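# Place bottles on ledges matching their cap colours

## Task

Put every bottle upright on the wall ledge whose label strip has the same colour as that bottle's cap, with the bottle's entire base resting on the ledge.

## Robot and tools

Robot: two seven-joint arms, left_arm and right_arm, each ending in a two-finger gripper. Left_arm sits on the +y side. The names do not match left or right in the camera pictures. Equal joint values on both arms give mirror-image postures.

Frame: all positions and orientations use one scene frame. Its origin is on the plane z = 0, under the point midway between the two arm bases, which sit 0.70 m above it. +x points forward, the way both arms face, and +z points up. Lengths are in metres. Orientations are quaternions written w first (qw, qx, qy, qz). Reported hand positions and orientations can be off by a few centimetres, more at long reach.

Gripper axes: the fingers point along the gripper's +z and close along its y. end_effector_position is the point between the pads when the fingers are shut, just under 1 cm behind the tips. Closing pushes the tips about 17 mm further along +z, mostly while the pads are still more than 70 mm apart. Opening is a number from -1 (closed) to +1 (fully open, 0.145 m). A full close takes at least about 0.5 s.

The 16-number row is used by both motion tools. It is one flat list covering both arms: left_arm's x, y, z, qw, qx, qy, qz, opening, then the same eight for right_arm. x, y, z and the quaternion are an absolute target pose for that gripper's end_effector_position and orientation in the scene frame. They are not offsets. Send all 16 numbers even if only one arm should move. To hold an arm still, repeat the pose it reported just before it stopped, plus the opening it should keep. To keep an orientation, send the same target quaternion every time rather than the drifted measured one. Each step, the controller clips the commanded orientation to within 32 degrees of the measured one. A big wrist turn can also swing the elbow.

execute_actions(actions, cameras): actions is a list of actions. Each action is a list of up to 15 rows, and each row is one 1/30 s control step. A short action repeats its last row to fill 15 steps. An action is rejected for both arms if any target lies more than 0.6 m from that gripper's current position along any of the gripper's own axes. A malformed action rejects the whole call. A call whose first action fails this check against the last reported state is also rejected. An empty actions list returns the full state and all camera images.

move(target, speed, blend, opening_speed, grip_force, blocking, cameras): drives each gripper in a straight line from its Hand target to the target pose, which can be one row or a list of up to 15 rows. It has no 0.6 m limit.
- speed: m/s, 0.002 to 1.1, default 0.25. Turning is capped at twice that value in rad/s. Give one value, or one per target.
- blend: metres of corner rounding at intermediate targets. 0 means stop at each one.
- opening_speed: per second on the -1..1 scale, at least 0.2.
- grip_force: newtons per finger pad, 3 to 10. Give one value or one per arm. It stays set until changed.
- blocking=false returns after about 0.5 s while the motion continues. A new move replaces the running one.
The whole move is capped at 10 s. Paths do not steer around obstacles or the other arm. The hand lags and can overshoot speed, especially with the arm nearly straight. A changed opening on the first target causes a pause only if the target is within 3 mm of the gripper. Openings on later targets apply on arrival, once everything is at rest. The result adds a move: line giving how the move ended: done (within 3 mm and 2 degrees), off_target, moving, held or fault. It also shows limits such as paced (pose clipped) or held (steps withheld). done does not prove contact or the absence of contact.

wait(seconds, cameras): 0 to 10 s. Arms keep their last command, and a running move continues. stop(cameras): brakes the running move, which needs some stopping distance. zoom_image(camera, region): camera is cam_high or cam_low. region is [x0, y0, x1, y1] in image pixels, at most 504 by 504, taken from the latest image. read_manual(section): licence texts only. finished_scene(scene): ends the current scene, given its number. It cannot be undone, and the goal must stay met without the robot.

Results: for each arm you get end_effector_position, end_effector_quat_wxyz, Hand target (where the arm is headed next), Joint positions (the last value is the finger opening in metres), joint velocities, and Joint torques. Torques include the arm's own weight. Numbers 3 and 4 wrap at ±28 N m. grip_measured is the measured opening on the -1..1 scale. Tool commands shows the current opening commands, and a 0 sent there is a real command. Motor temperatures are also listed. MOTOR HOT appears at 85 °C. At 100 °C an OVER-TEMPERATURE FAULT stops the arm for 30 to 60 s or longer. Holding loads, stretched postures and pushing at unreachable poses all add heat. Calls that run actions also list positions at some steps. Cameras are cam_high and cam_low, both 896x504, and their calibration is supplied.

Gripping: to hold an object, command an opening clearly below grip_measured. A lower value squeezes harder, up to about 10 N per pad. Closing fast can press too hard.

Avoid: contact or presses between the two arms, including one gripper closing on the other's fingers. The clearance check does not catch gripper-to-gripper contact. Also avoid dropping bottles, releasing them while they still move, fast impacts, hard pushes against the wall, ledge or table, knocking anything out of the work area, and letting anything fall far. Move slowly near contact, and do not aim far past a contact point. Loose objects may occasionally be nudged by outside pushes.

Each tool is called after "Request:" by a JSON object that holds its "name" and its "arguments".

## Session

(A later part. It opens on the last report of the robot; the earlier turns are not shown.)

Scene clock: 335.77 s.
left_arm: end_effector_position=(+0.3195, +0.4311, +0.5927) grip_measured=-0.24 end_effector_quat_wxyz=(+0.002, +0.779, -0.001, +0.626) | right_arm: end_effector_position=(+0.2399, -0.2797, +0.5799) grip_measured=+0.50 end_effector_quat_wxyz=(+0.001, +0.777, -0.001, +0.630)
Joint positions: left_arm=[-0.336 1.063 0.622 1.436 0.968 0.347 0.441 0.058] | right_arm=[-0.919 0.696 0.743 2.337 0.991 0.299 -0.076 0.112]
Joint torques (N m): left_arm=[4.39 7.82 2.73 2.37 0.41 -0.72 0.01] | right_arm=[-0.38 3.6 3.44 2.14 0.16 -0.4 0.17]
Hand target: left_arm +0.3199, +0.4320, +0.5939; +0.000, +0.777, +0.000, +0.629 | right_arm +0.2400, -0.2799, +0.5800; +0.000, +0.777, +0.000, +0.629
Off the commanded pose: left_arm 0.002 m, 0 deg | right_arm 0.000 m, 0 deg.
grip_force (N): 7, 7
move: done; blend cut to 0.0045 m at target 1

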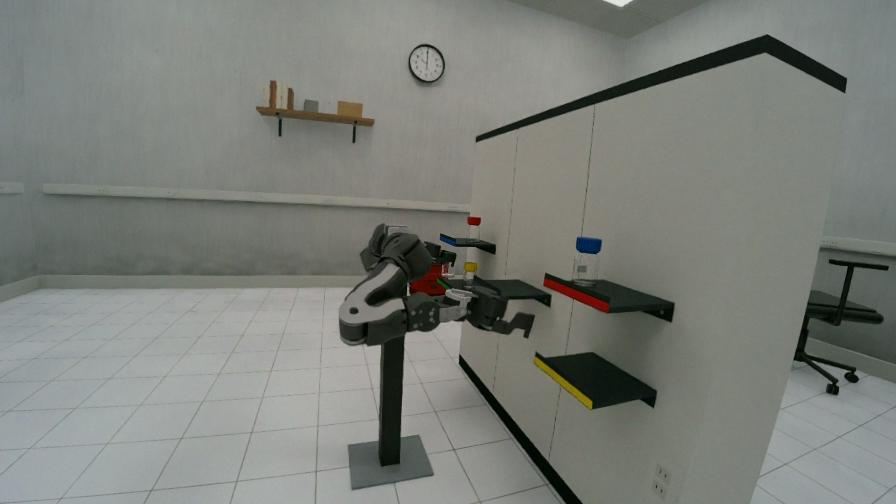

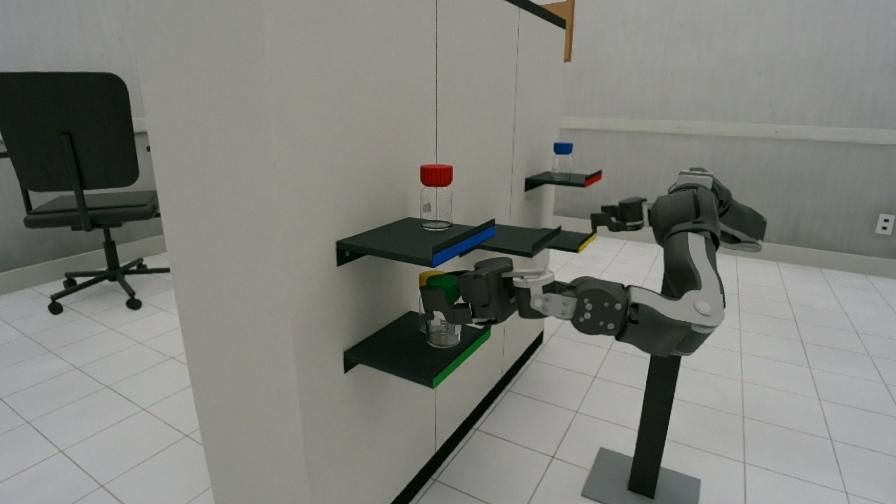

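Request:
{"name": "move", "arguments": {"target": [0.378,0.432,0.594,0.0,0.777,0,0.629,-0.45,0.24,-0.28,0.58,0,0.777,0,0.629,0.5], "speed": 0.06}}

Request:
{"name": "move", "arguments": {"target": [0.378,0.432,0.568,0.0,0.777,0,0.629,-0.45,0.24,-0.28,0.58,0,0.777,0,0.629,0.5], "speed": 0.03, "cameras": ["all"]}}

Request:
{"name": "zoom_image", "arguments": {"camera": "cam_low", "region": [330, 200, 580, 400]}}

Request:
{"name": "zoom_image", "arguments": {"camera": "cam_high", "region": [430, 205, 560, 310]}}

Scene clock: 346.10 s.
left_arm: end_effector_position=(+0.3774, +0.4329, +0.5938) grip_measured=-0.24 end_effector_quat_wxyz=(-0.002, +0.780, +0.000, +0.626) | right_arm: end_effector_position=(+0.2399, -0.2797, +0.5799) grip_measured=+0.50 end_effector_quat_wxyz=(+0.001, +0.777, -0.001, +0.630)
Joint positions: left_arm=[0.214 1.088 0.148 1.196 0.894 0.347 0.421 0.058] | right_arm=[-0.919 0.696 0.743 2.337 0.991 0.299 -0.076 0.112]
Joint torques (N m): left_arm=[6.18 7.24 2.52 2.7 0.38 -0.8 0.2] | right_arm=[-0.22 3.44 3.34 2.19 0.14 -0.42 0.16]
Hand target: left_arm +0.3780, +0.4319, +0.5939; +0.000, +0.777, +0.000, +0.629 | right_arm +0.2400, -0.2799, +0.5800; +0.000, +0.777, +0.000, +0.629
Off the commanded pose: left_arm 0.001 m, 1 deg | right_arm 0.000 m, 0 deg.
grip_force (N): 7, 7
move: done

Scene clock: 347.30 s.
left_arm: end_effector_position=(+0.3777, +0.4331, +0.5682) grip_measured=-0.24 end_effector_quat_wxyz=(-0.003, +0.780, +0.001, +0.626) | right_arm: end_effector_position=(+0.2399, -0.2797, +0.5799) grip_measured=+0.50 end_effector_quat_wxyz=(+0.001, +0.777, -0.001, +0.630)
Joint positions: left_arm=[0.204 1.031 0.137 1.148 0.844 0.277 0.442 0.058] | right_arm=[-0.919 0.696 0.743 2.337 0.991 0.299 -0.076 0.112]
Joint torques (N m): left_arm=[5.68 7.16 2.54 2.92 0.39 -0.86 0.25] | right_arm=[-0.28 3.47 3.3 2.22 0.17 -0.42 0.16]
Hand target: left_arm +0.3780, +0.4319, +0.5680; +0.000, +0.777, +0.000, +0.629 | right_arm +0.2400, -0.2799, +0.5800; +0.000, +0.777, +0.000, +0.629
Off the commanded pose: left_arm 0.001 m, 1 deg | right_arm 0.000 m, 0 deg.
grip_force (N): 7, 7
move: done

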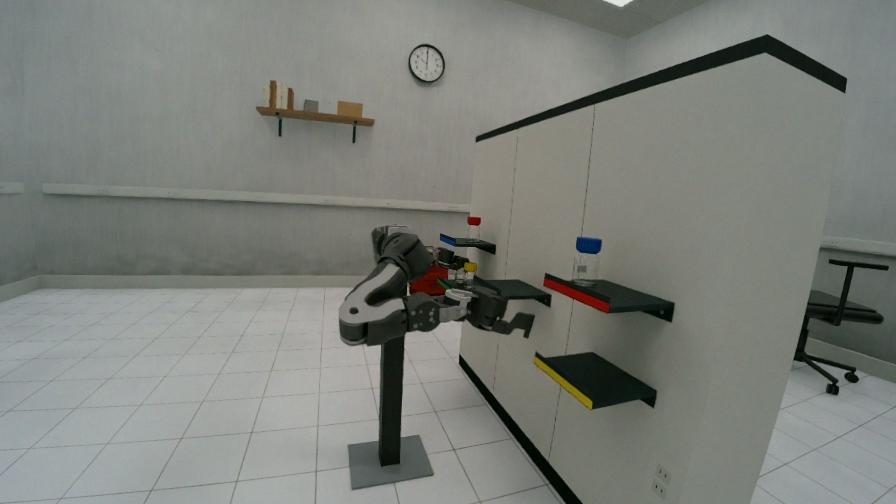

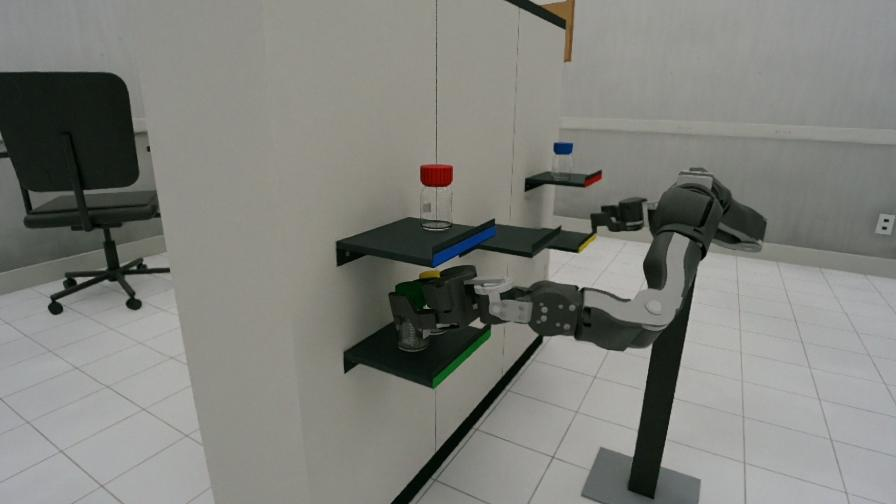

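Scaled by 2.016 from the camera's 896x504 image, which has a finer 1280x720 frame.

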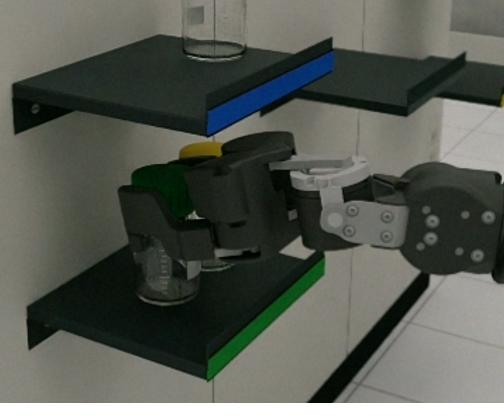

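Scaled by 3.877 from the camera's 896x504 image, which has a finer 1280x720 frame.

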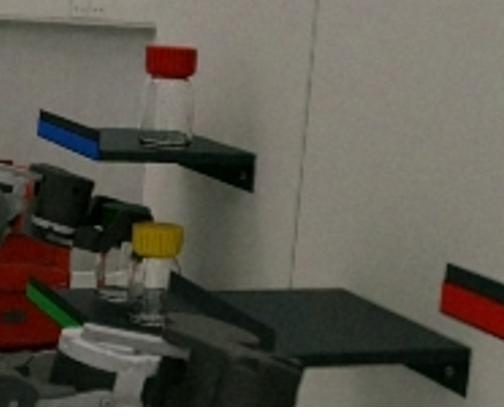

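Request:
{"name": "move", "arguments": {"target": [0.378,0.432,0.560,0.0,0.777,0,0.629,-0.45,0.24,-0.28,0.58,0,0.777,0,0.629,0.5], "speed": 0.015}}

Request:
{"name": "move", "arguments": {"target": [0.378,0.432,0.555,0.0,0.777,0,0.629,-0.45,0.24,-0.28,0.58,0,0.777,0,0.629,0.5], "speed": 0.015}}

Request:
{"name": "move", "arguments": {"target": [0.378,0.432,0.551,0.0,0.777,0,0.629,-0.45,0.24,-0.28,0.58,0,0.777,0,0.629,0.5], "speed": 0.015, "cameras": ["all"]}}

Request:
{"name": "zoom_image", "arguments": {"camera": "cam_low", "region": [330, 250, 510, 400]}}

Scene clock: 356.60 s.
left_arm: end_effector_position=(+0.3778, +0.4334, +0.5622) grip_measured=-0.24 end_effector_quat_wxyz=(-0.003, +0.778, +0.001, +0.629) | right_arm: end_effector_position=(+0.2399, -0.2797, +0.5799) grip_measured=+0.50 end_effector_quat_wxyz=(+0.001, +0.777, -0.001, +0.630)
Joint positions: left_arm=[0.204 1.014 0.137 1.131 0.829 0.253 0.452 0.058] | right_arm=[-0.919 0.696 0.743 2.337 0.991 0.299 -0.076 0.112]
Joint torques (N m): left_arm=[5.6 6.92 2 2.74 0.36 -0.78 0.22] | right_arm=[-0.3 3.44 3.36 2.22 0.14 -0.38 0.14]
Hand target: left_arm +0.3780, +0.4320, +0.5600; +0.000, +0.777, +0.000, +0.629 | right_arm +0.2400, -0.2799, +0.5800; +0.000, +0.777, +0.000, +0.629
Off the commanded pose: left_arm 0.003 m, 0 deg | right_arm 0.000 m, 0 deg.
grip_force (N): 7, 7
move: done

Scene clock: 357.43 s.
left_arm: end_effector_position=(+0.3786, +0.4330, +0.5622) grip_measured=-0.24 end_effector_quat_wxyz=(-0.003, +0.771, -0.002, +0.637) | right_arm: end_effector_position=(+0.2399, -0.2797, +0.5799) grip_measured=+0.50 end_effector_quat_wxyz=(+0.001, +0.777, -0.001, +0.630)
Joint positions: left_arm=[0.204 1.012 0.126 1.121 0.837 0.217 0.454 0.058] | right_arm=[-0.919 0.696 0.743 2.337 0.991 0.299 -0.076 0.112]
Joint torques (N m): left_arm=[5 6.98 1.11 2.33 0.32 -0.32 0.12] | right_arm=[-0.44 3.55 3.28 2.18 0.15 -0.4 0.19]
Hand target: left_arm +0.3779, +0.4319, +0.5551; +0.000, +0.777, +0.000, +0.629 | right_arm +0.2400, -0.2799, +0.5800; +0.000, +0.777, +0.000, +0.629
Off the commanded pose: left_arm 0.007 m, 1 deg | right_arm 0.000 m, 0 deg.
grip_force (N): 7, 7
move: off_target (left_arm)

Scene clock: 358.33 s.
left_arm: end_effector_position=(+0.3793, +0.4328, +0.5620) grip_measured=-0.24 end_effector_quat_wxyz=(-0.003, +0.766, -0.003, +0.643) | right_arm: end_effector_position=(+0.2399, -0.2797, +0.5799) grip_measured=+0.50 end_effector_quat_wxyz=(+0.001, +0.777, -0.001, +0.630)
Joint positions: left_arm=[0.204 1.016 0.108 1.113 0.855 0.186 0.45 0.058] | right_arm=[-0.919 0.696 0.743 2.337 0.991 0.299 -0.076 0.112]
Joint torques (N m): left_arm=[4.31 7.05 0.62 2.04 0.23 -0.01 0.09] | right_arm=[-0.2 3.55 3.32 2.11 0.14 -0.39 0.17]
Hand target: left_arm +0.3778, +0.4319, +0.5512; +0.000, +0.777, +0.000, +0.629 | right_arm +0.2400, -0.2799, +0.5800; +0.000, +0.777, +0.000, +0.629
Off the commanded pose: left_arm 0.011 m, 2 deg | right_arm 0.000 m, 0 deg.
grip_force (N): 7, 7
move: off_target (left_arm)

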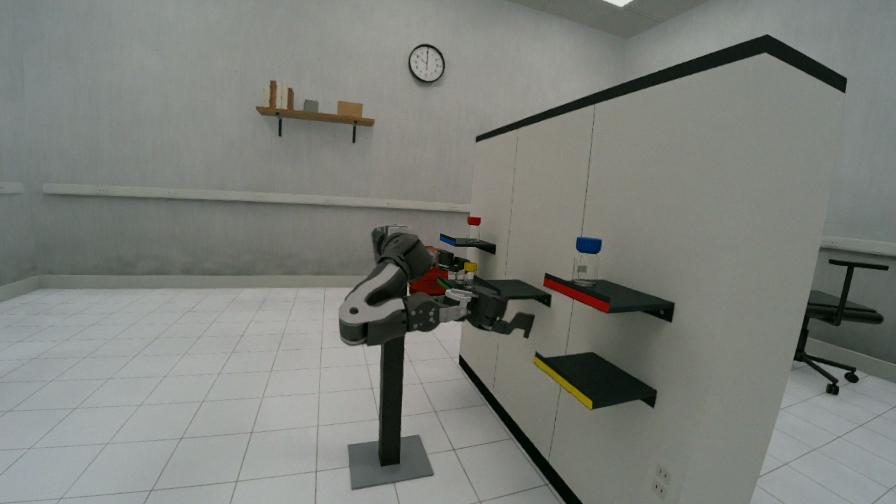

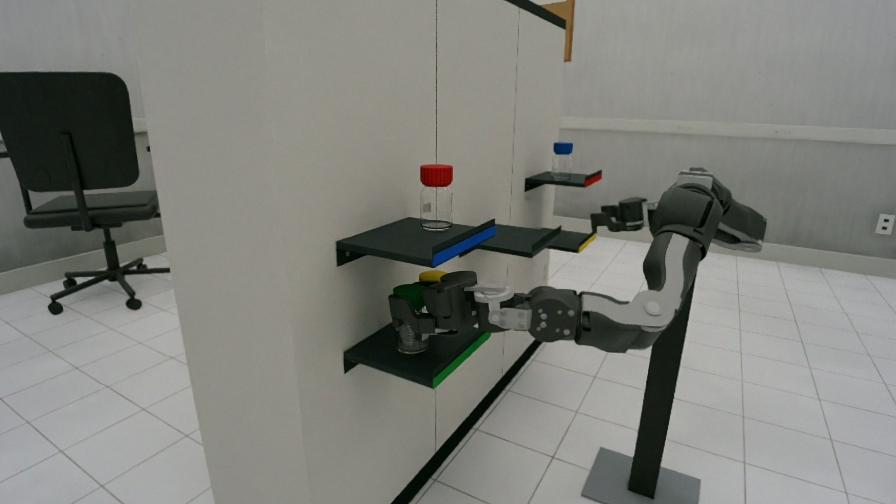

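Scaled by 2.800 from the camera's 896x504 image, which has a finer 1280x720 frame.

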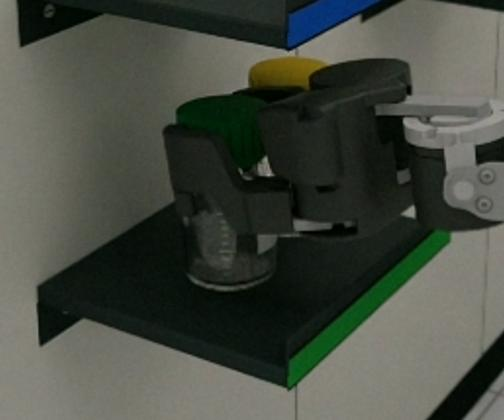

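Request:
{"name": "move", "arguments": {"target": [[0.378,0.432,0.561,0.0,0.777,0,0.629,-0.45,0.24,-0.28,0.58,0,0.777,0,0.629,0.5],[0.378,0.432,0.562,0.0,0.777,0,0.629,-0.02,0.24,-0.28,0.58,0,0.777,0,0.629,0.5]], "speed": 0.015, "opening_speed": 0.4, "cameras": ["all"]}}

Request:
{"name": "zoom_image", "arguments": {"camera": "cam_low", "region": [330, 250, 510, 400]}}

Request:
{"name": "zoom_image", "arguments": {"camera": "cam_high", "region": [430, 205, 560, 310]}}

Scene clock: 370.83 s.
left_arm: end_effector_position=(+0.3785, +0.4319, +0.5619) grip_measured=-0.02 end_effector_quat_wxyz=(+0.000, +0.777, +0.000, +0.630) | right_arm: end_effector_position=(+0.2399, -0.2797, +0.5799) grip_measured=+0.50 end_effector_quat_wxyz=(+0.001, +0.777, -0.001, +0.630)
Joint positions: left_arm=[0.202 1.031 0.105 1.129 0.865 0.234 0.442 0.074] | right_arm=[-0.919 0.696 0.743 2.337 0.991 0.299 -0.076 0.112]
Joint torques (N m): left_arm=[4.87 8.4 2.97 3.92 0.4 -0.48 0.07] | right_arm=[-0.36 3.44 3.36 2.18 0.12 -0.39 0.15]
Hand target: left_arm +0.3780, +0.4320, +0.5620; +0.000, +0.777, +0.000, +0.629 | right_arm +0.2400, -0.2799, +0.5800; +0.000, +0.777, +0.000, +0.629
Off the commanded pose: left_arm 0.001 m, 0 deg | right_arm 0.000 m, 0 deg.
grip_force (N): 7, 7
move: done

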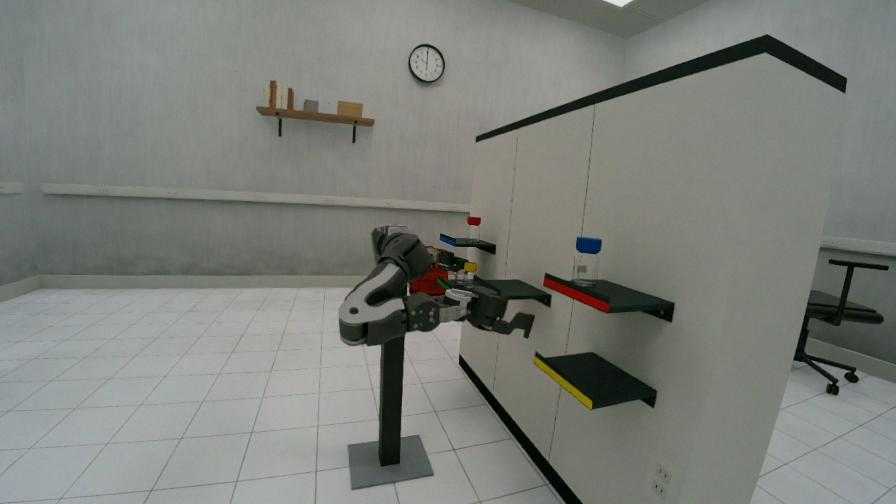

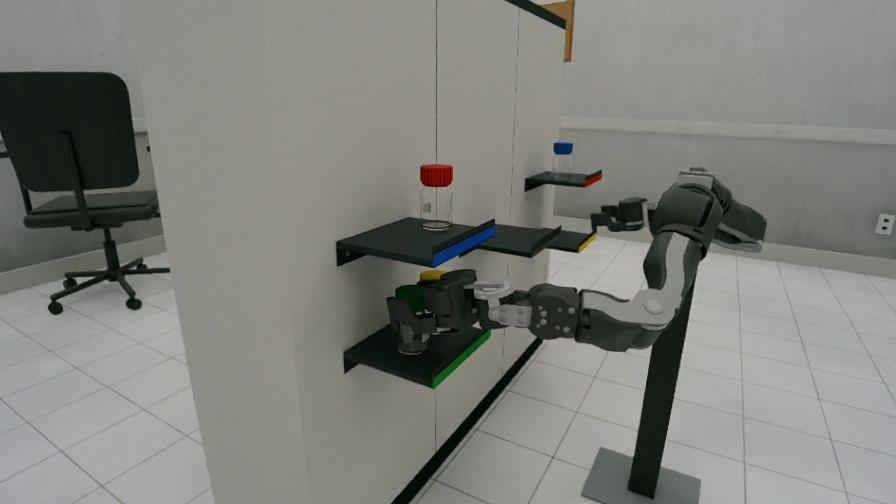

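Scaled by 2.800 from the camera's 896x504 image, which has a finer 1280x720 frame.

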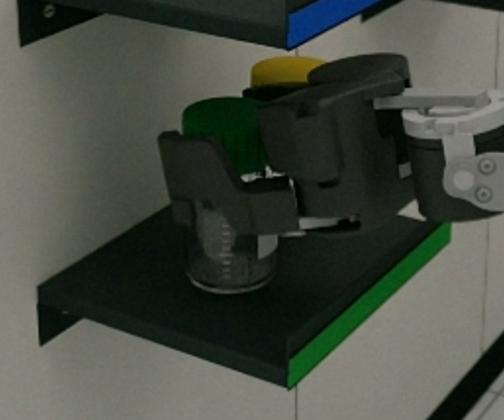

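Scaled by 3.877 from the camera's 896x504 image, which has a finer 1280x720 frame.

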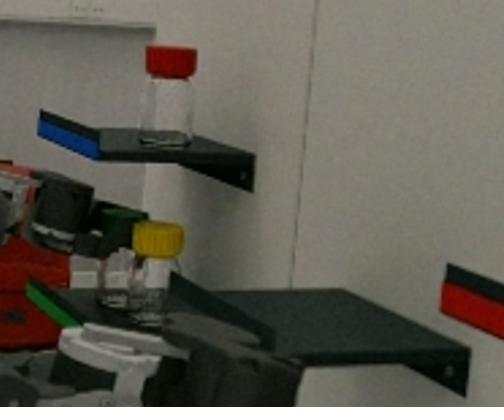

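Request:
{"name": "move", "arguments": {"target": [[0.245,0.432,0.562,0.0,0.777,0,0.629,-0.02,0.24,-0.28,0.58,0,0.777,0,0.629,0.5],[0.25,0.333,0.550,0.0,0.777,0,0.629,0.03,0.24,-0.28,0.58,0,0.777,0,0.629,0.5],[0.325,0.333,0.550,0.0,0.777,0,0.629,0.03,0.24,-0.28,0.58,0,0.777,0,0.629,0.5]], "speed": 0.1, "cameras": ["all"]}}

Request:
{"name": "zoom_image", "arguments": {"camera": "cam_low", "region": [330, 250, 510, 400]}}

Request:
{"name": "zoom_image", "arguments": {"camera": "cam_high", "region": [400, 205, 530, 310]}}

Scene clock: 394.33 s.
left_arm: end_effector_position=(+0.3253, +0.3316, +0.5528) grip_measured=+0.03 end_effector_quat_wxyz=(+0.002, +0.774, -0.002, +0.633) | right_arm: end_effector_position=(+0.2399, -0.2797, +0.5799) grip_measured=+0.50 end_effector_quat_wxyz=(+0.001, +0.777, -0.001, +0.630)
Joint positions: left_arm=[-0.307 0.797 0.419 1.817 0.834 0.363 0.115 0.078] | right_arm=[-0.919 0.696 0.743 2.337 0.991 0.299 -0.076 0.112]
Joint torques (N m): left_arm=[2.99 5.53 1.89 2.85 0.14 -0.5 -0.03] | right_arm=[-0.22 3.57 3.34 2.15 0.14 -0.43 0.18]
Motor temperatures (°C): left_arm=[26 26 26 23 21 25 21] | right_arm=[21 23 24 20 20 20 21]
Hand target: left_arm +0.3249, +0.3330, +0.5500; +0.000, +0.777, +0.000, +0.629 | right_arm +0.2400, -0.2799, +0.5800; +0.000, +0.777, +0.000, +0.629
Off the commanded pose: left_arm 0.003 m, 1 deg | right_arm 0.000 m, 0 deg.
grip_force (N): 7, 7
move: done

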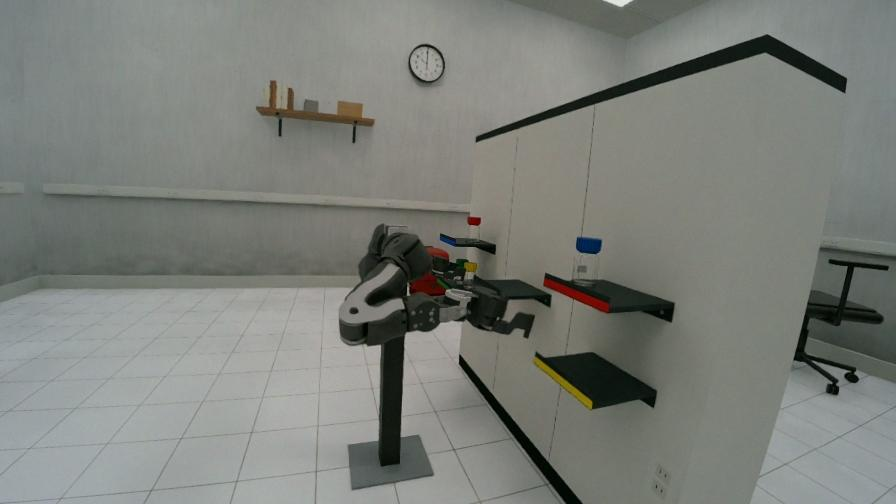

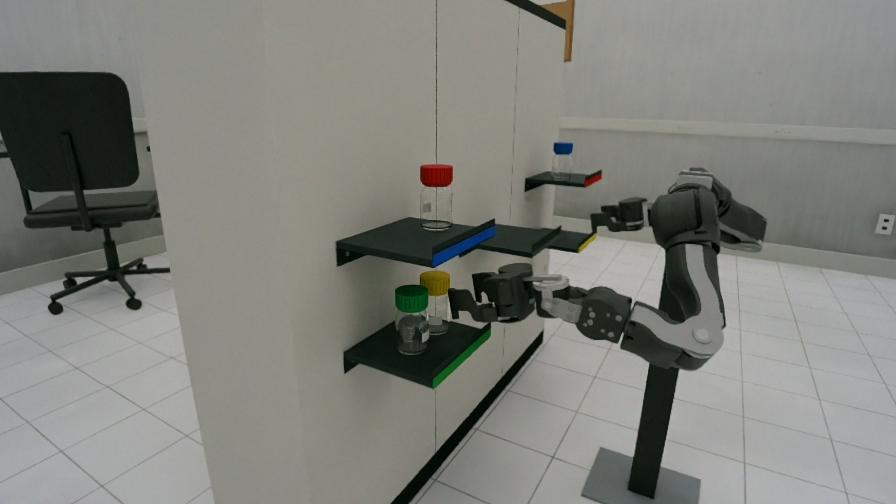

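Scaled by 2.800 from the camera's 896x504 image, which has a finer 1280x720 frame.

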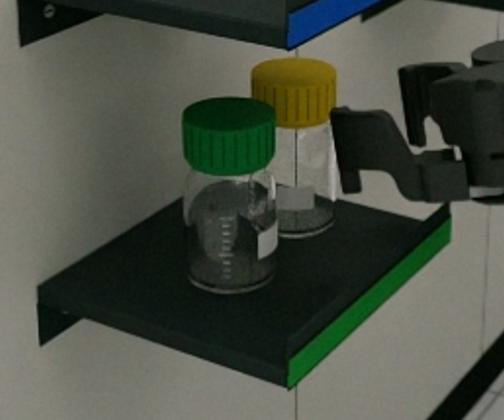

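Scaled by 3.877 from the camera's 896x504 image, which has a finer 1280x720 frame.

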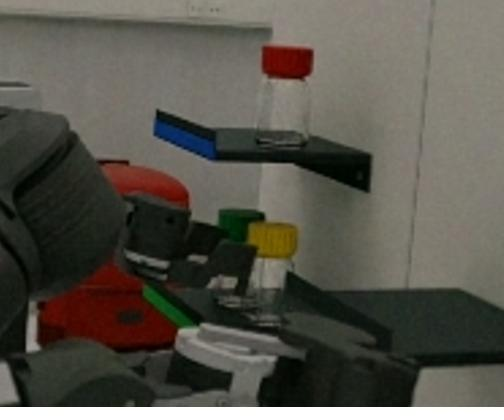

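Request:
{"name": "move", "arguments": {"target": [[0.27,0.30,0.553,0.0,0.777,0,0.629,0.03,0.24,-0.28,0.58,0,0.777,0,0.629,0.5],[0.26,0.239,0.555,-0.215,0.7301,0.2657,0.5911,0.1,0.24,-0.28,0.58,0,0.777,0,0.629,0.5],[0.325,0.294,0.555,-0.215,0.7301,0.2657,0.5911,0.1,0.24,-0.28,0.58,0,0.777,0,0.629,0.5]], "speed": 0.1, "cameras": ["all"]}}

Request:
{"name": "zoom_image", "arguments": {"camera": "cam_low", "region": [330, 250, 510, 400]}}

Request:
{"name": "zoom_image", "arguments": {"camera": "cam_high", "region": [400, 205, 530, 310]}}

Scene clock: 433.93 s.
left_arm: end_effector_position=(+0.3243, +0.2948, +0.5566) grip_measured=+0.10 end_effector_quat_wxyz=(-0.217, +0.728, +0.268, +0.592) | right_arm: end_effector_position=(+0.2399, -0.2797, +0.5799) grip_measured=+0.50 end_effector_quat_wxyz=(+0.001, +0.777, -0.001, +0.630)
Joint positions: left_arm=[0.077 0.163 0.092 2.019 0.349 0.686 -0.789 0.083] | right_arm=[-0.919 0.696 0.743 2.337 0.991 0.299 -0.076 0.112]
Joint torques (N m): left_arm=[4.68 1.81 -0.18 4.03 -0.11 -0.56 0.24] | right_arm=[-0.33 3.57 3.32 2.19 0.13 -0.41 0.15]
Hand target: left_arm +0.3250, +0.2940, +0.5550; -0.215, +0.730, +0.266, +0.591 | right_arm +0.2400, -0.2799, +0.5800; +0.000, +0.777, +0.000, +0.629
Off the commanded pose: left_arm 0.002 m, 0 deg | right_arm 0.000 m, 0 deg.
grip_force (N): 7, 7
move: done

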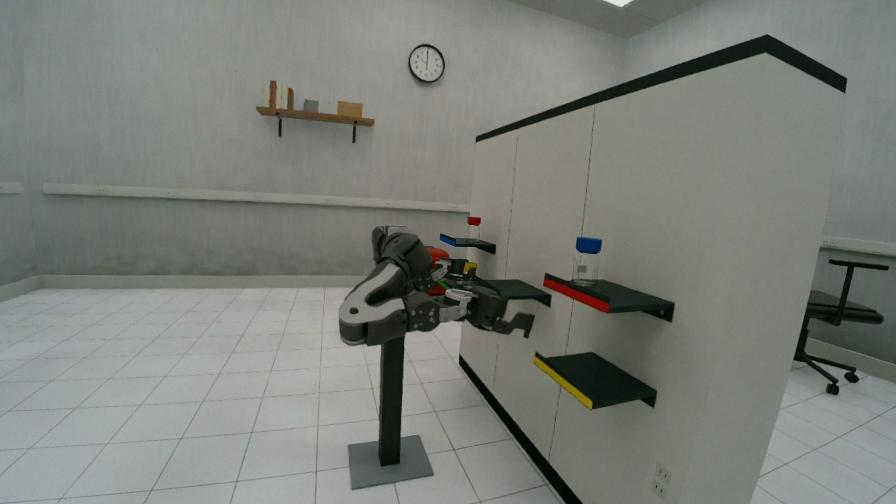

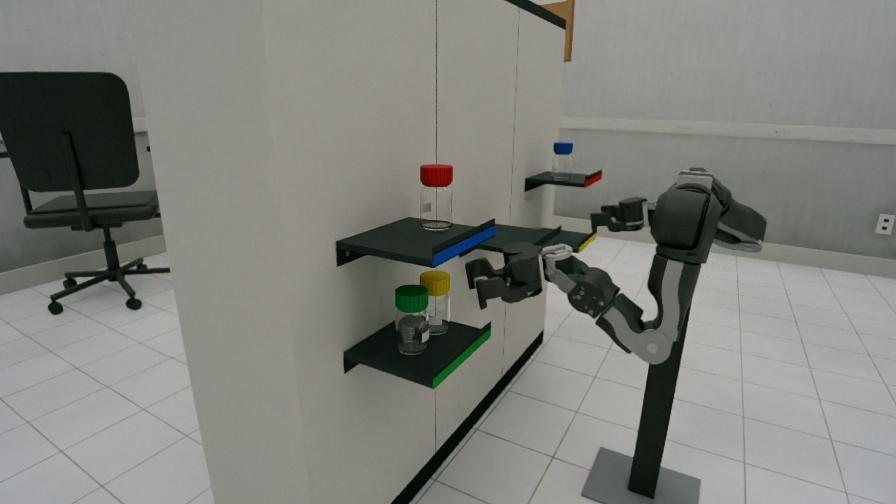

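Scaled by 2.800 from the camera's 896x504 image, which has a finer 1280x720 frame.

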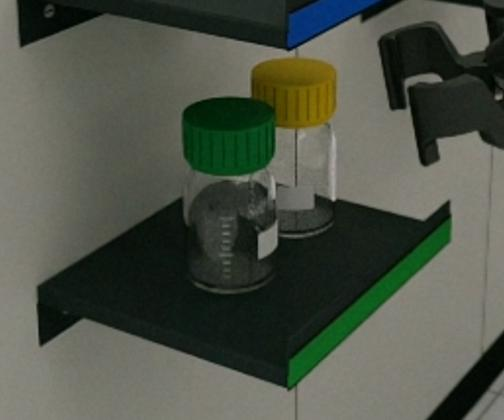

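Scaled by 3.877 from the camera's 896x504 image, which has a finer 1280x720 frame.

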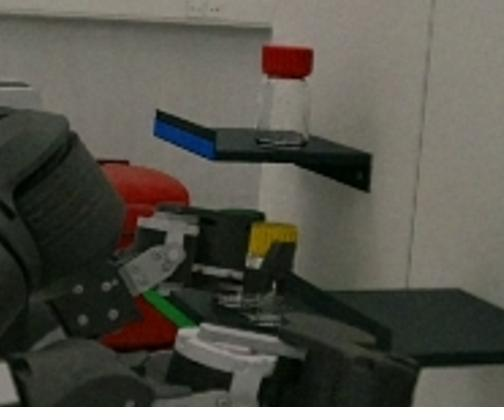

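Request:
{"name": "move", "arguments": {"target": [0.36,0.323,0.557,-0.215,0.7301,0.2657,0.5911,0.1,0.24,-0.28,0.58,0,0.777,0,0.629,0.5], "speed": 0.06, "cameras": ["all"]}}

Request:
{"name": "zoom_image", "arguments": {"camera": "cam_low", "region": [330, 250, 510, 400]}}

Request:
{"name": "zoom_image", "arguments": {"camera": "cam_high", "region": [430, 235, 510, 300]}}

Scene clock: 446.23 s.
left_arm: end_effector_position=(+0.3592, +0.3231, +0.5579) grip_measured=+0.10 end_effector_quat_wxyz=(-0.217, +0.729, +0.267, +0.591) | right_arm: end_effector_position=(+0.2399, -0.2797, +0.5799) grip_measured=+0.50 end_effector_quat_wxyz=(+0.001, +0.777, -0.001, +0.630)
Joint positions: left_arm=[0.226 0.252 0.123 1.818 0.402 0.657 -0.726 0.083] | right_arm=[-0.919 0.696 0.743 2.337 0.991 0.299 -0.076 0.112]
Joint torques (N m): left_arm=[6.4 2.73 0.29 3.93 -0.08 -0.59 0.24] | right_arm=[-0.36 3.57 3.36 2.18 0.14 -0.42 0.18]
Hand target: left_arm +0.3600, +0.3230, +0.5569; -0.215, +0.730, +0.266, +0.591 | right_arm +0.2400, -0.2799, +0.5800; +0.000, +0.777, +0.000, +0.629
Off the commanded pose: left_arm 0.001 m, 0 deg | right_arm 0.000 m, 0 deg.
grip_force (N): 7, 7
move: done

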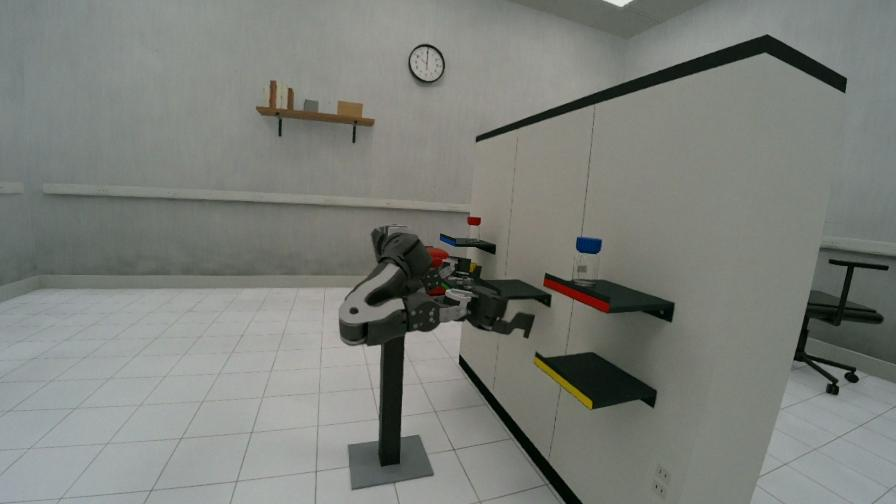

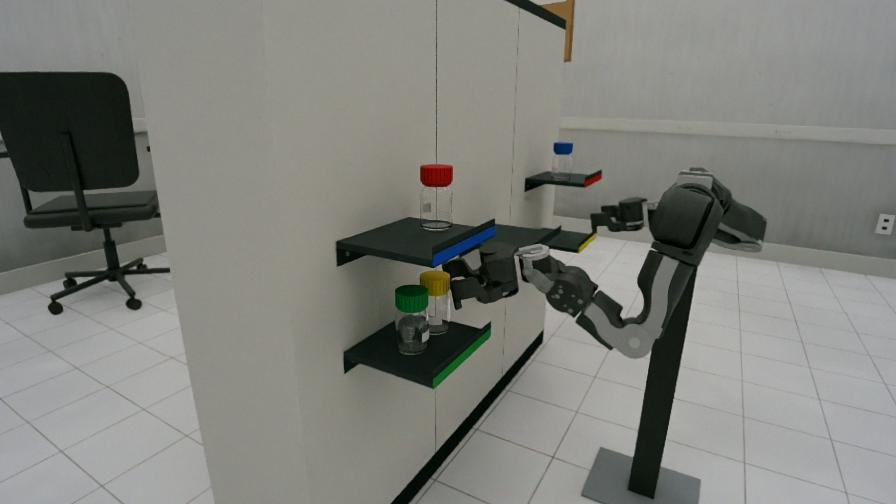

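Scaled by 2.800 from the camera's 896x504 image, which has a finer 1280x720 frame.

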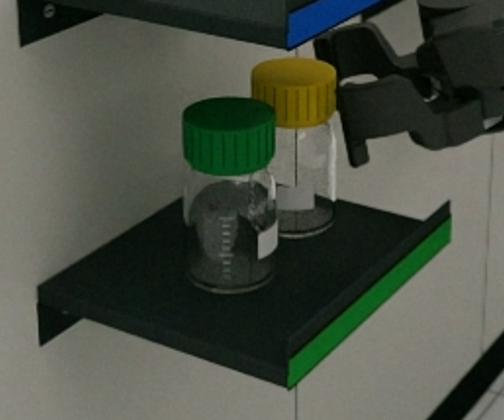

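Scaled by 6.300 from the camera's 896x504 image, which has a finer 1280x720 frame.

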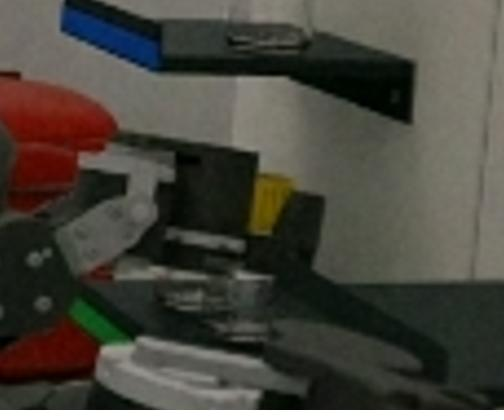

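Request:
{"name": "move", "arguments": {"target": [0.385,0.344,0.557,-0.215,0.7301,0.2657,0.5911,0.1,0.24,-0.28,0.58,0,0.777,0,0.629,0.5], "speed": 0.04, "cameras": ["all"]}}

Request:
{"name": "zoom_image", "arguments": {"camera": "cam_low", "region": [330, 250, 510, 400]}}

Request:
{"name": "zoom_image", "arguments": {"camera": "cam_high", "region": [430, 235, 510, 300]}}

Scene clock: 455.07 s.
left_arm: end_effector_position=(+0.3839, +0.3445, +0.5578) grip_measured=+0.10 end_effector_quat_wxyz=(-0.217, +0.729, +0.267, +0.591) | right_arm: end_effector_position=(+0.2399, -0.2797, +0.5799) grip_measured=+0.50 end_effector_quat_wxyz=(+0.001, +0.777, -0.001, +0.630)
Joint positions: left_arm=[0.332 0.314 0.123 1.65 0.423 0.612 -0.674 0.083] | right_arm=[-0.919 0.696 0.743 2.337 0.991 0.299 -0.076 0.112]
Joint torques (N m): left_arm=[7.56 3.18 0.18 3.93 -0.08 -0.6 0.25] | right_arm=[-0.44 3.52 3.44 2.19 0.15 -0.4 0.16]
Hand target: left_arm +0.3850, +0.3440, +0.5570; -0.215, +0.730, +0.266, +0.591 | right_arm +0.2400, -0.2799, +0.5800; +0.000, +0.777, +0.000, +0.629
Off the commanded pose: left_arm 0.001 m, 0 deg | right_arm 0.000 m, 0 deg.
grip_force (N): 7, 7
move: done

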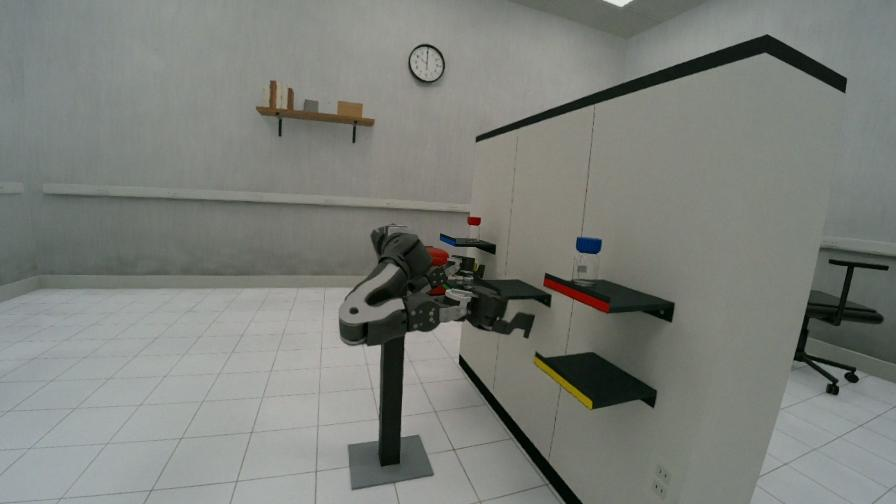

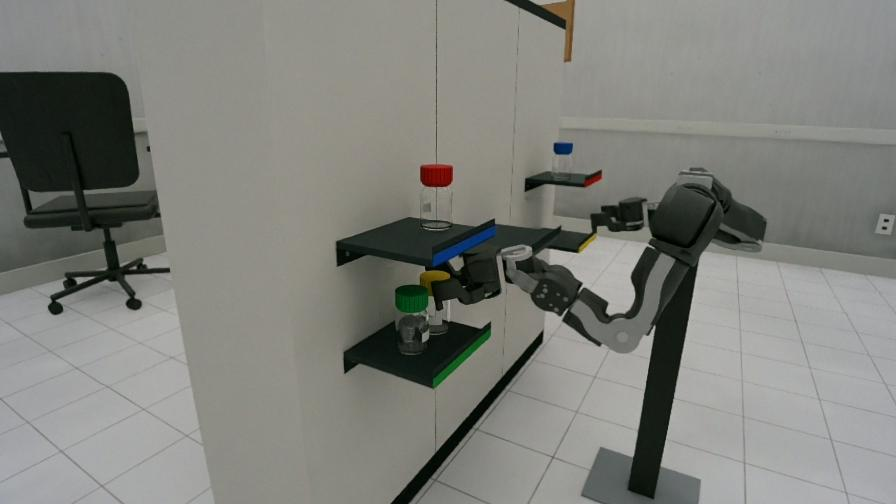

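Scaled by 2.800 from the camera's 896x504 image, which has a finer 1280x720 frame.

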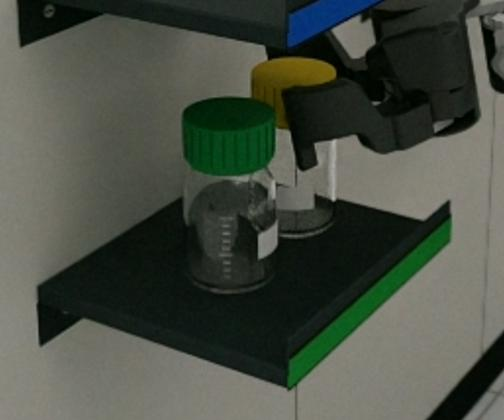

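Scaled by 6.300 from the camera's 896x504 image, which has a finer 1280x720 frame.

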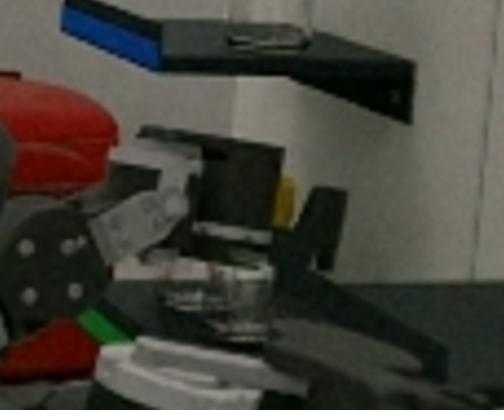

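Request:
{"name": "move", "arguments": {"target": [0.385,0.344,0.557,-0.215,0.7301,0.2657,0.5911,-0.45,0.24,-0.28,0.58,0,0.777,0,0.629,0.5], "speed": 0.04, "opening_speed": 0.4, "cameras": ["all"]}}

Request:
{"name": "zoom_image", "arguments": {"camera": "cam_low", "region": [330, 250, 510, 400]}}

Scene clock: 462.90 s.
left_arm: end_effector_position=(+0.3841, +0.3445, +0.5578) grip_measured=-0.26 end_effector_quat_wxyz=(-0.217, +0.729, +0.267, +0.591) | right_arm: end_effector_position=(+0.2399, -0.2797, +0.5799) grip_measured=+0.50 end_effector_quat_wxyz=(+0.001, +0.777, -0.001, +0.630)
Joint positions: left_arm=[0.332 0.314 0.123 1.649 0.424 0.611 -0.673 0.056] | right_arm=[-0.919 0.696 0.743 2.337 0.991 0.299 -0.076 0.112]
Joint torques (N m): left_arm=[7.5 3.13 0.14 4.07 -0.1 -0.59 0.23] | right_arm=[-0.33 3.57 3.36 2.18 0.14 -0.42 0.16]
Hand target: left_arm +0.3850, +0.3440, +0.5570; -0.215, +0.730, +0.266, +0.591 | right_arm +0.2400, -0.2799, +0.5800; +0.000, +0.777, +0.000, +0.629
Off the commanded pose: left_arm 0.001 m, 0 deg | right_arm 0.000 m, 0 deg.
grip_force (N): 7, 7
move: done

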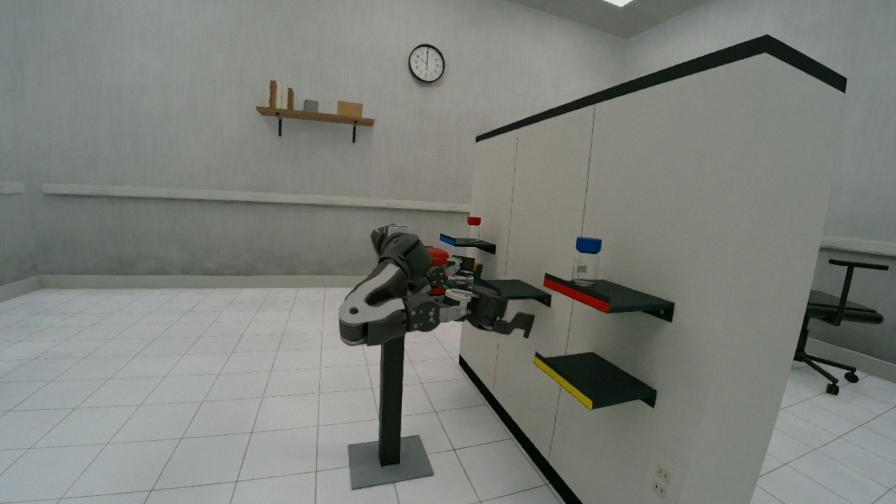

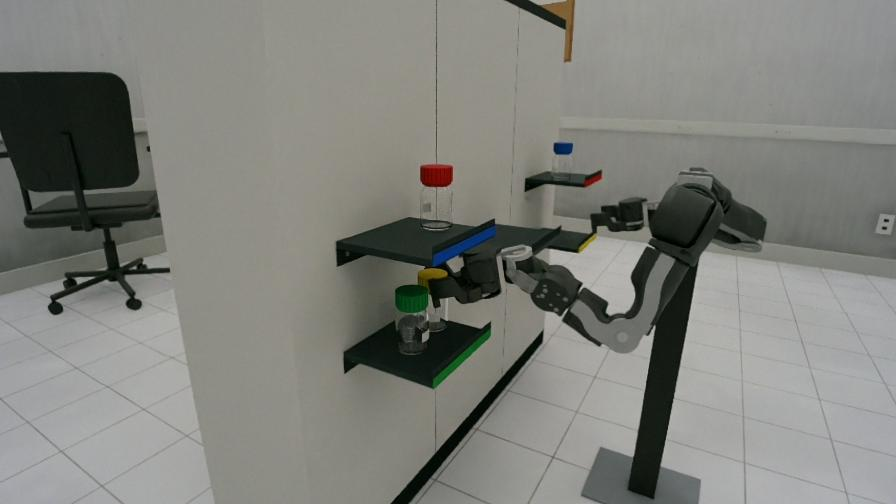

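Scaled by 2.800 from the camera's 896x504 image, which has a finer 1280x720 frame.

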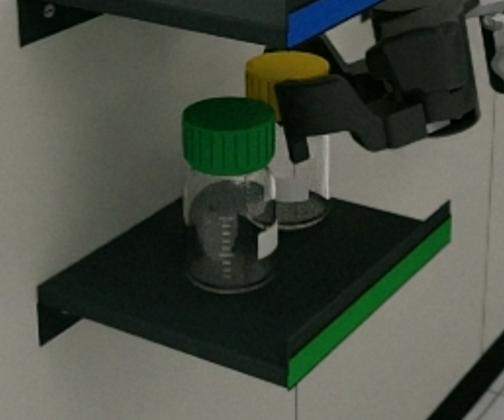

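Request:
{"name": "move", "arguments": {"target": [[0.385,0.344,0.587,-0.215,0.7301,0.2657,0.5911,-0.5,0.24,-0.28,0.58,0,0.777,0,0.629,0.5],[0.255,0.235,0.587,-0.215,0.7301,0.2657,0.5911,-0.5,0.24,-0.28,0.58,0,0.777,0,0.629,0.5],[0.255,0.13,0.66,0,0.777,0,0.629,-0.5,0.24,-0.28,0.58,0,0.777,0,0.629,0.5],[0.267,0.075,0.688,0.136,0.7586,-0.168,0.614,-0.5,0.24,-0.28,0.58,0,0.777,0,0.629,0.5]], "speed": [0.06,0.1,0.15,0.15], "blend": [0.003,0.01,0.03,0], "cameras": ["all"]}}

Scene clock: 480.80 s.
left_arm: end_effector_position=(+0.2684, +0.0744, +0.6861) grip_measured=-0.26 end_effector_quat_wxyz=(-0.046, +0.658, +0.056, +0.750) | right_arm: end_effector_position=(+0.2399, -0.2797, +0.5799) grip_measured=+0.50 end_effector_quat_wxyz=(+0.001, +0.777, -0.001, +0.630)
Joint positions: left_arm=[0.524 0.222 -0.988 2.428 0.658 0.782 -1.579 0.056] | right_arm=[-0.919 0.696 0.743 2.337 0.991 0.299 -0.076 0.112]
Joint torques (N m): left_arm=[5.53 -1.23 0.58 3.32 -0.39 -0.03 0.07] | right_arm=[-0.3 3.52 3.36 2.24 0.15 -0.41 0.17]
Hand target: left_arm +0.2677, +0.0745, +0.6878; -0.045, +0.655, +0.057, +0.752 | right_arm +0.2400, -0.2799, +0.5800; +0.000, +0.777, +0.000, +0.629
Off the commanded pose: left_arm 0.002 m, 39 deg; orientation clipped | right_arm 0.000 m, 0 deg.
joint sent to its limit (left arm) — joint 4 (elbow), upper limit, where the elbow is as bent as it goes; joint 6 (wrist pitch), upper limit; joint 7 (wrist yaw), lower limit. The joint targets are off in orientation, not in position.
grip_force (N): 7, 7
move: off_target (left_arm); limits=paced

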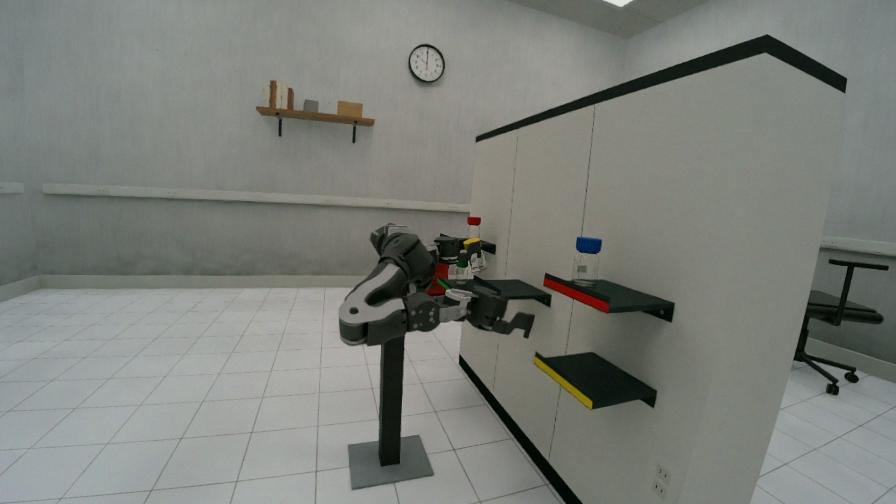

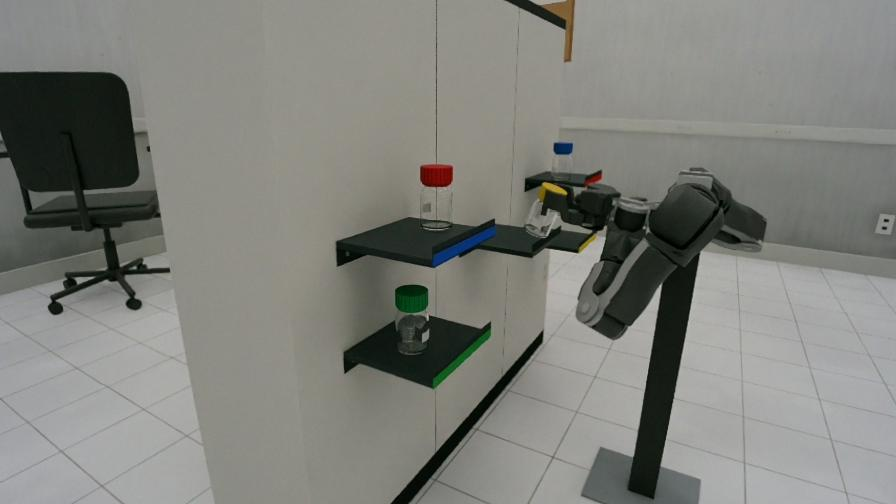

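Request:
{"name": "move", "arguments": {"target": [0.32,0.055,0.70,0.136,0.7586,-0.168,0.614,-0.5,0.24,-0.28,0.58,0,0.777,0,0.629,0.5], "speed": 0.1, "cameras": ["cam_low"]}}

Scene clock: 492.10 s.
left_arm: end_effector_position=(+0.3203, +0.0549, +0.6975) grip_measured=-0.26 end_effector_quat_wxyz=(+0.139, +0.740, -0.168, +0.636) | right_arm: end_effector_position=(+0.2399, -0.2797, +0.5799) grip_measured=+0.50 end_effector_quat_wxyz=(+0.001, +0.777, -0.001, +0.630)
Joint positions: left_arm=[0.884 0.646 -0.632 2.297 1.584 0.782 -1.009 0.056] | right_arm=[-0.919 0.696 0.743 2.337 0.991 0.299 -0.076 0.112]
Joint torques (N m): left_arm=[7.77 1.17 2.78 1.03 -0.14 -0.36 0.22] | right_arm=[-0.33 3.47 3.34 2.11 0.13 -0.39 0.16]
Hand target: left_arm +0.3202, +0.0550, +0.6997; +0.140, +0.738, -0.169, +0.638 | right_arm +0.2400, -0.2799, +0.5800; +0.000, +0.777, +0.000, +0.629
Off the commanded pose: left_arm 0.003 m, 3 deg | right_arm 0.000 m, 0 deg.
joint sent to its limit (left arm) — joint 5 (forearm roll), upper limit; joint 6 (wrist pitch), upper limit. The joint targets are off in orientation, not in position.
grip_force (N): 7, 7
move: off_target (left_arm)
Images, in order (width x height): cam_low 896x504.

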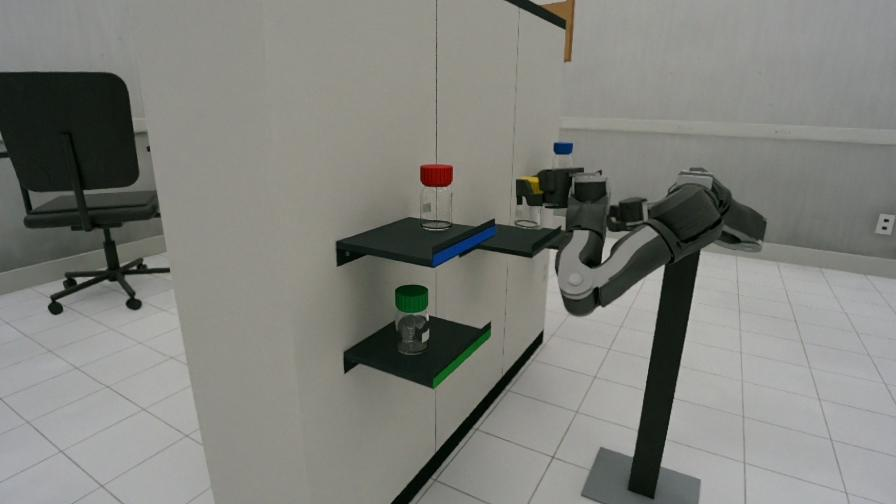

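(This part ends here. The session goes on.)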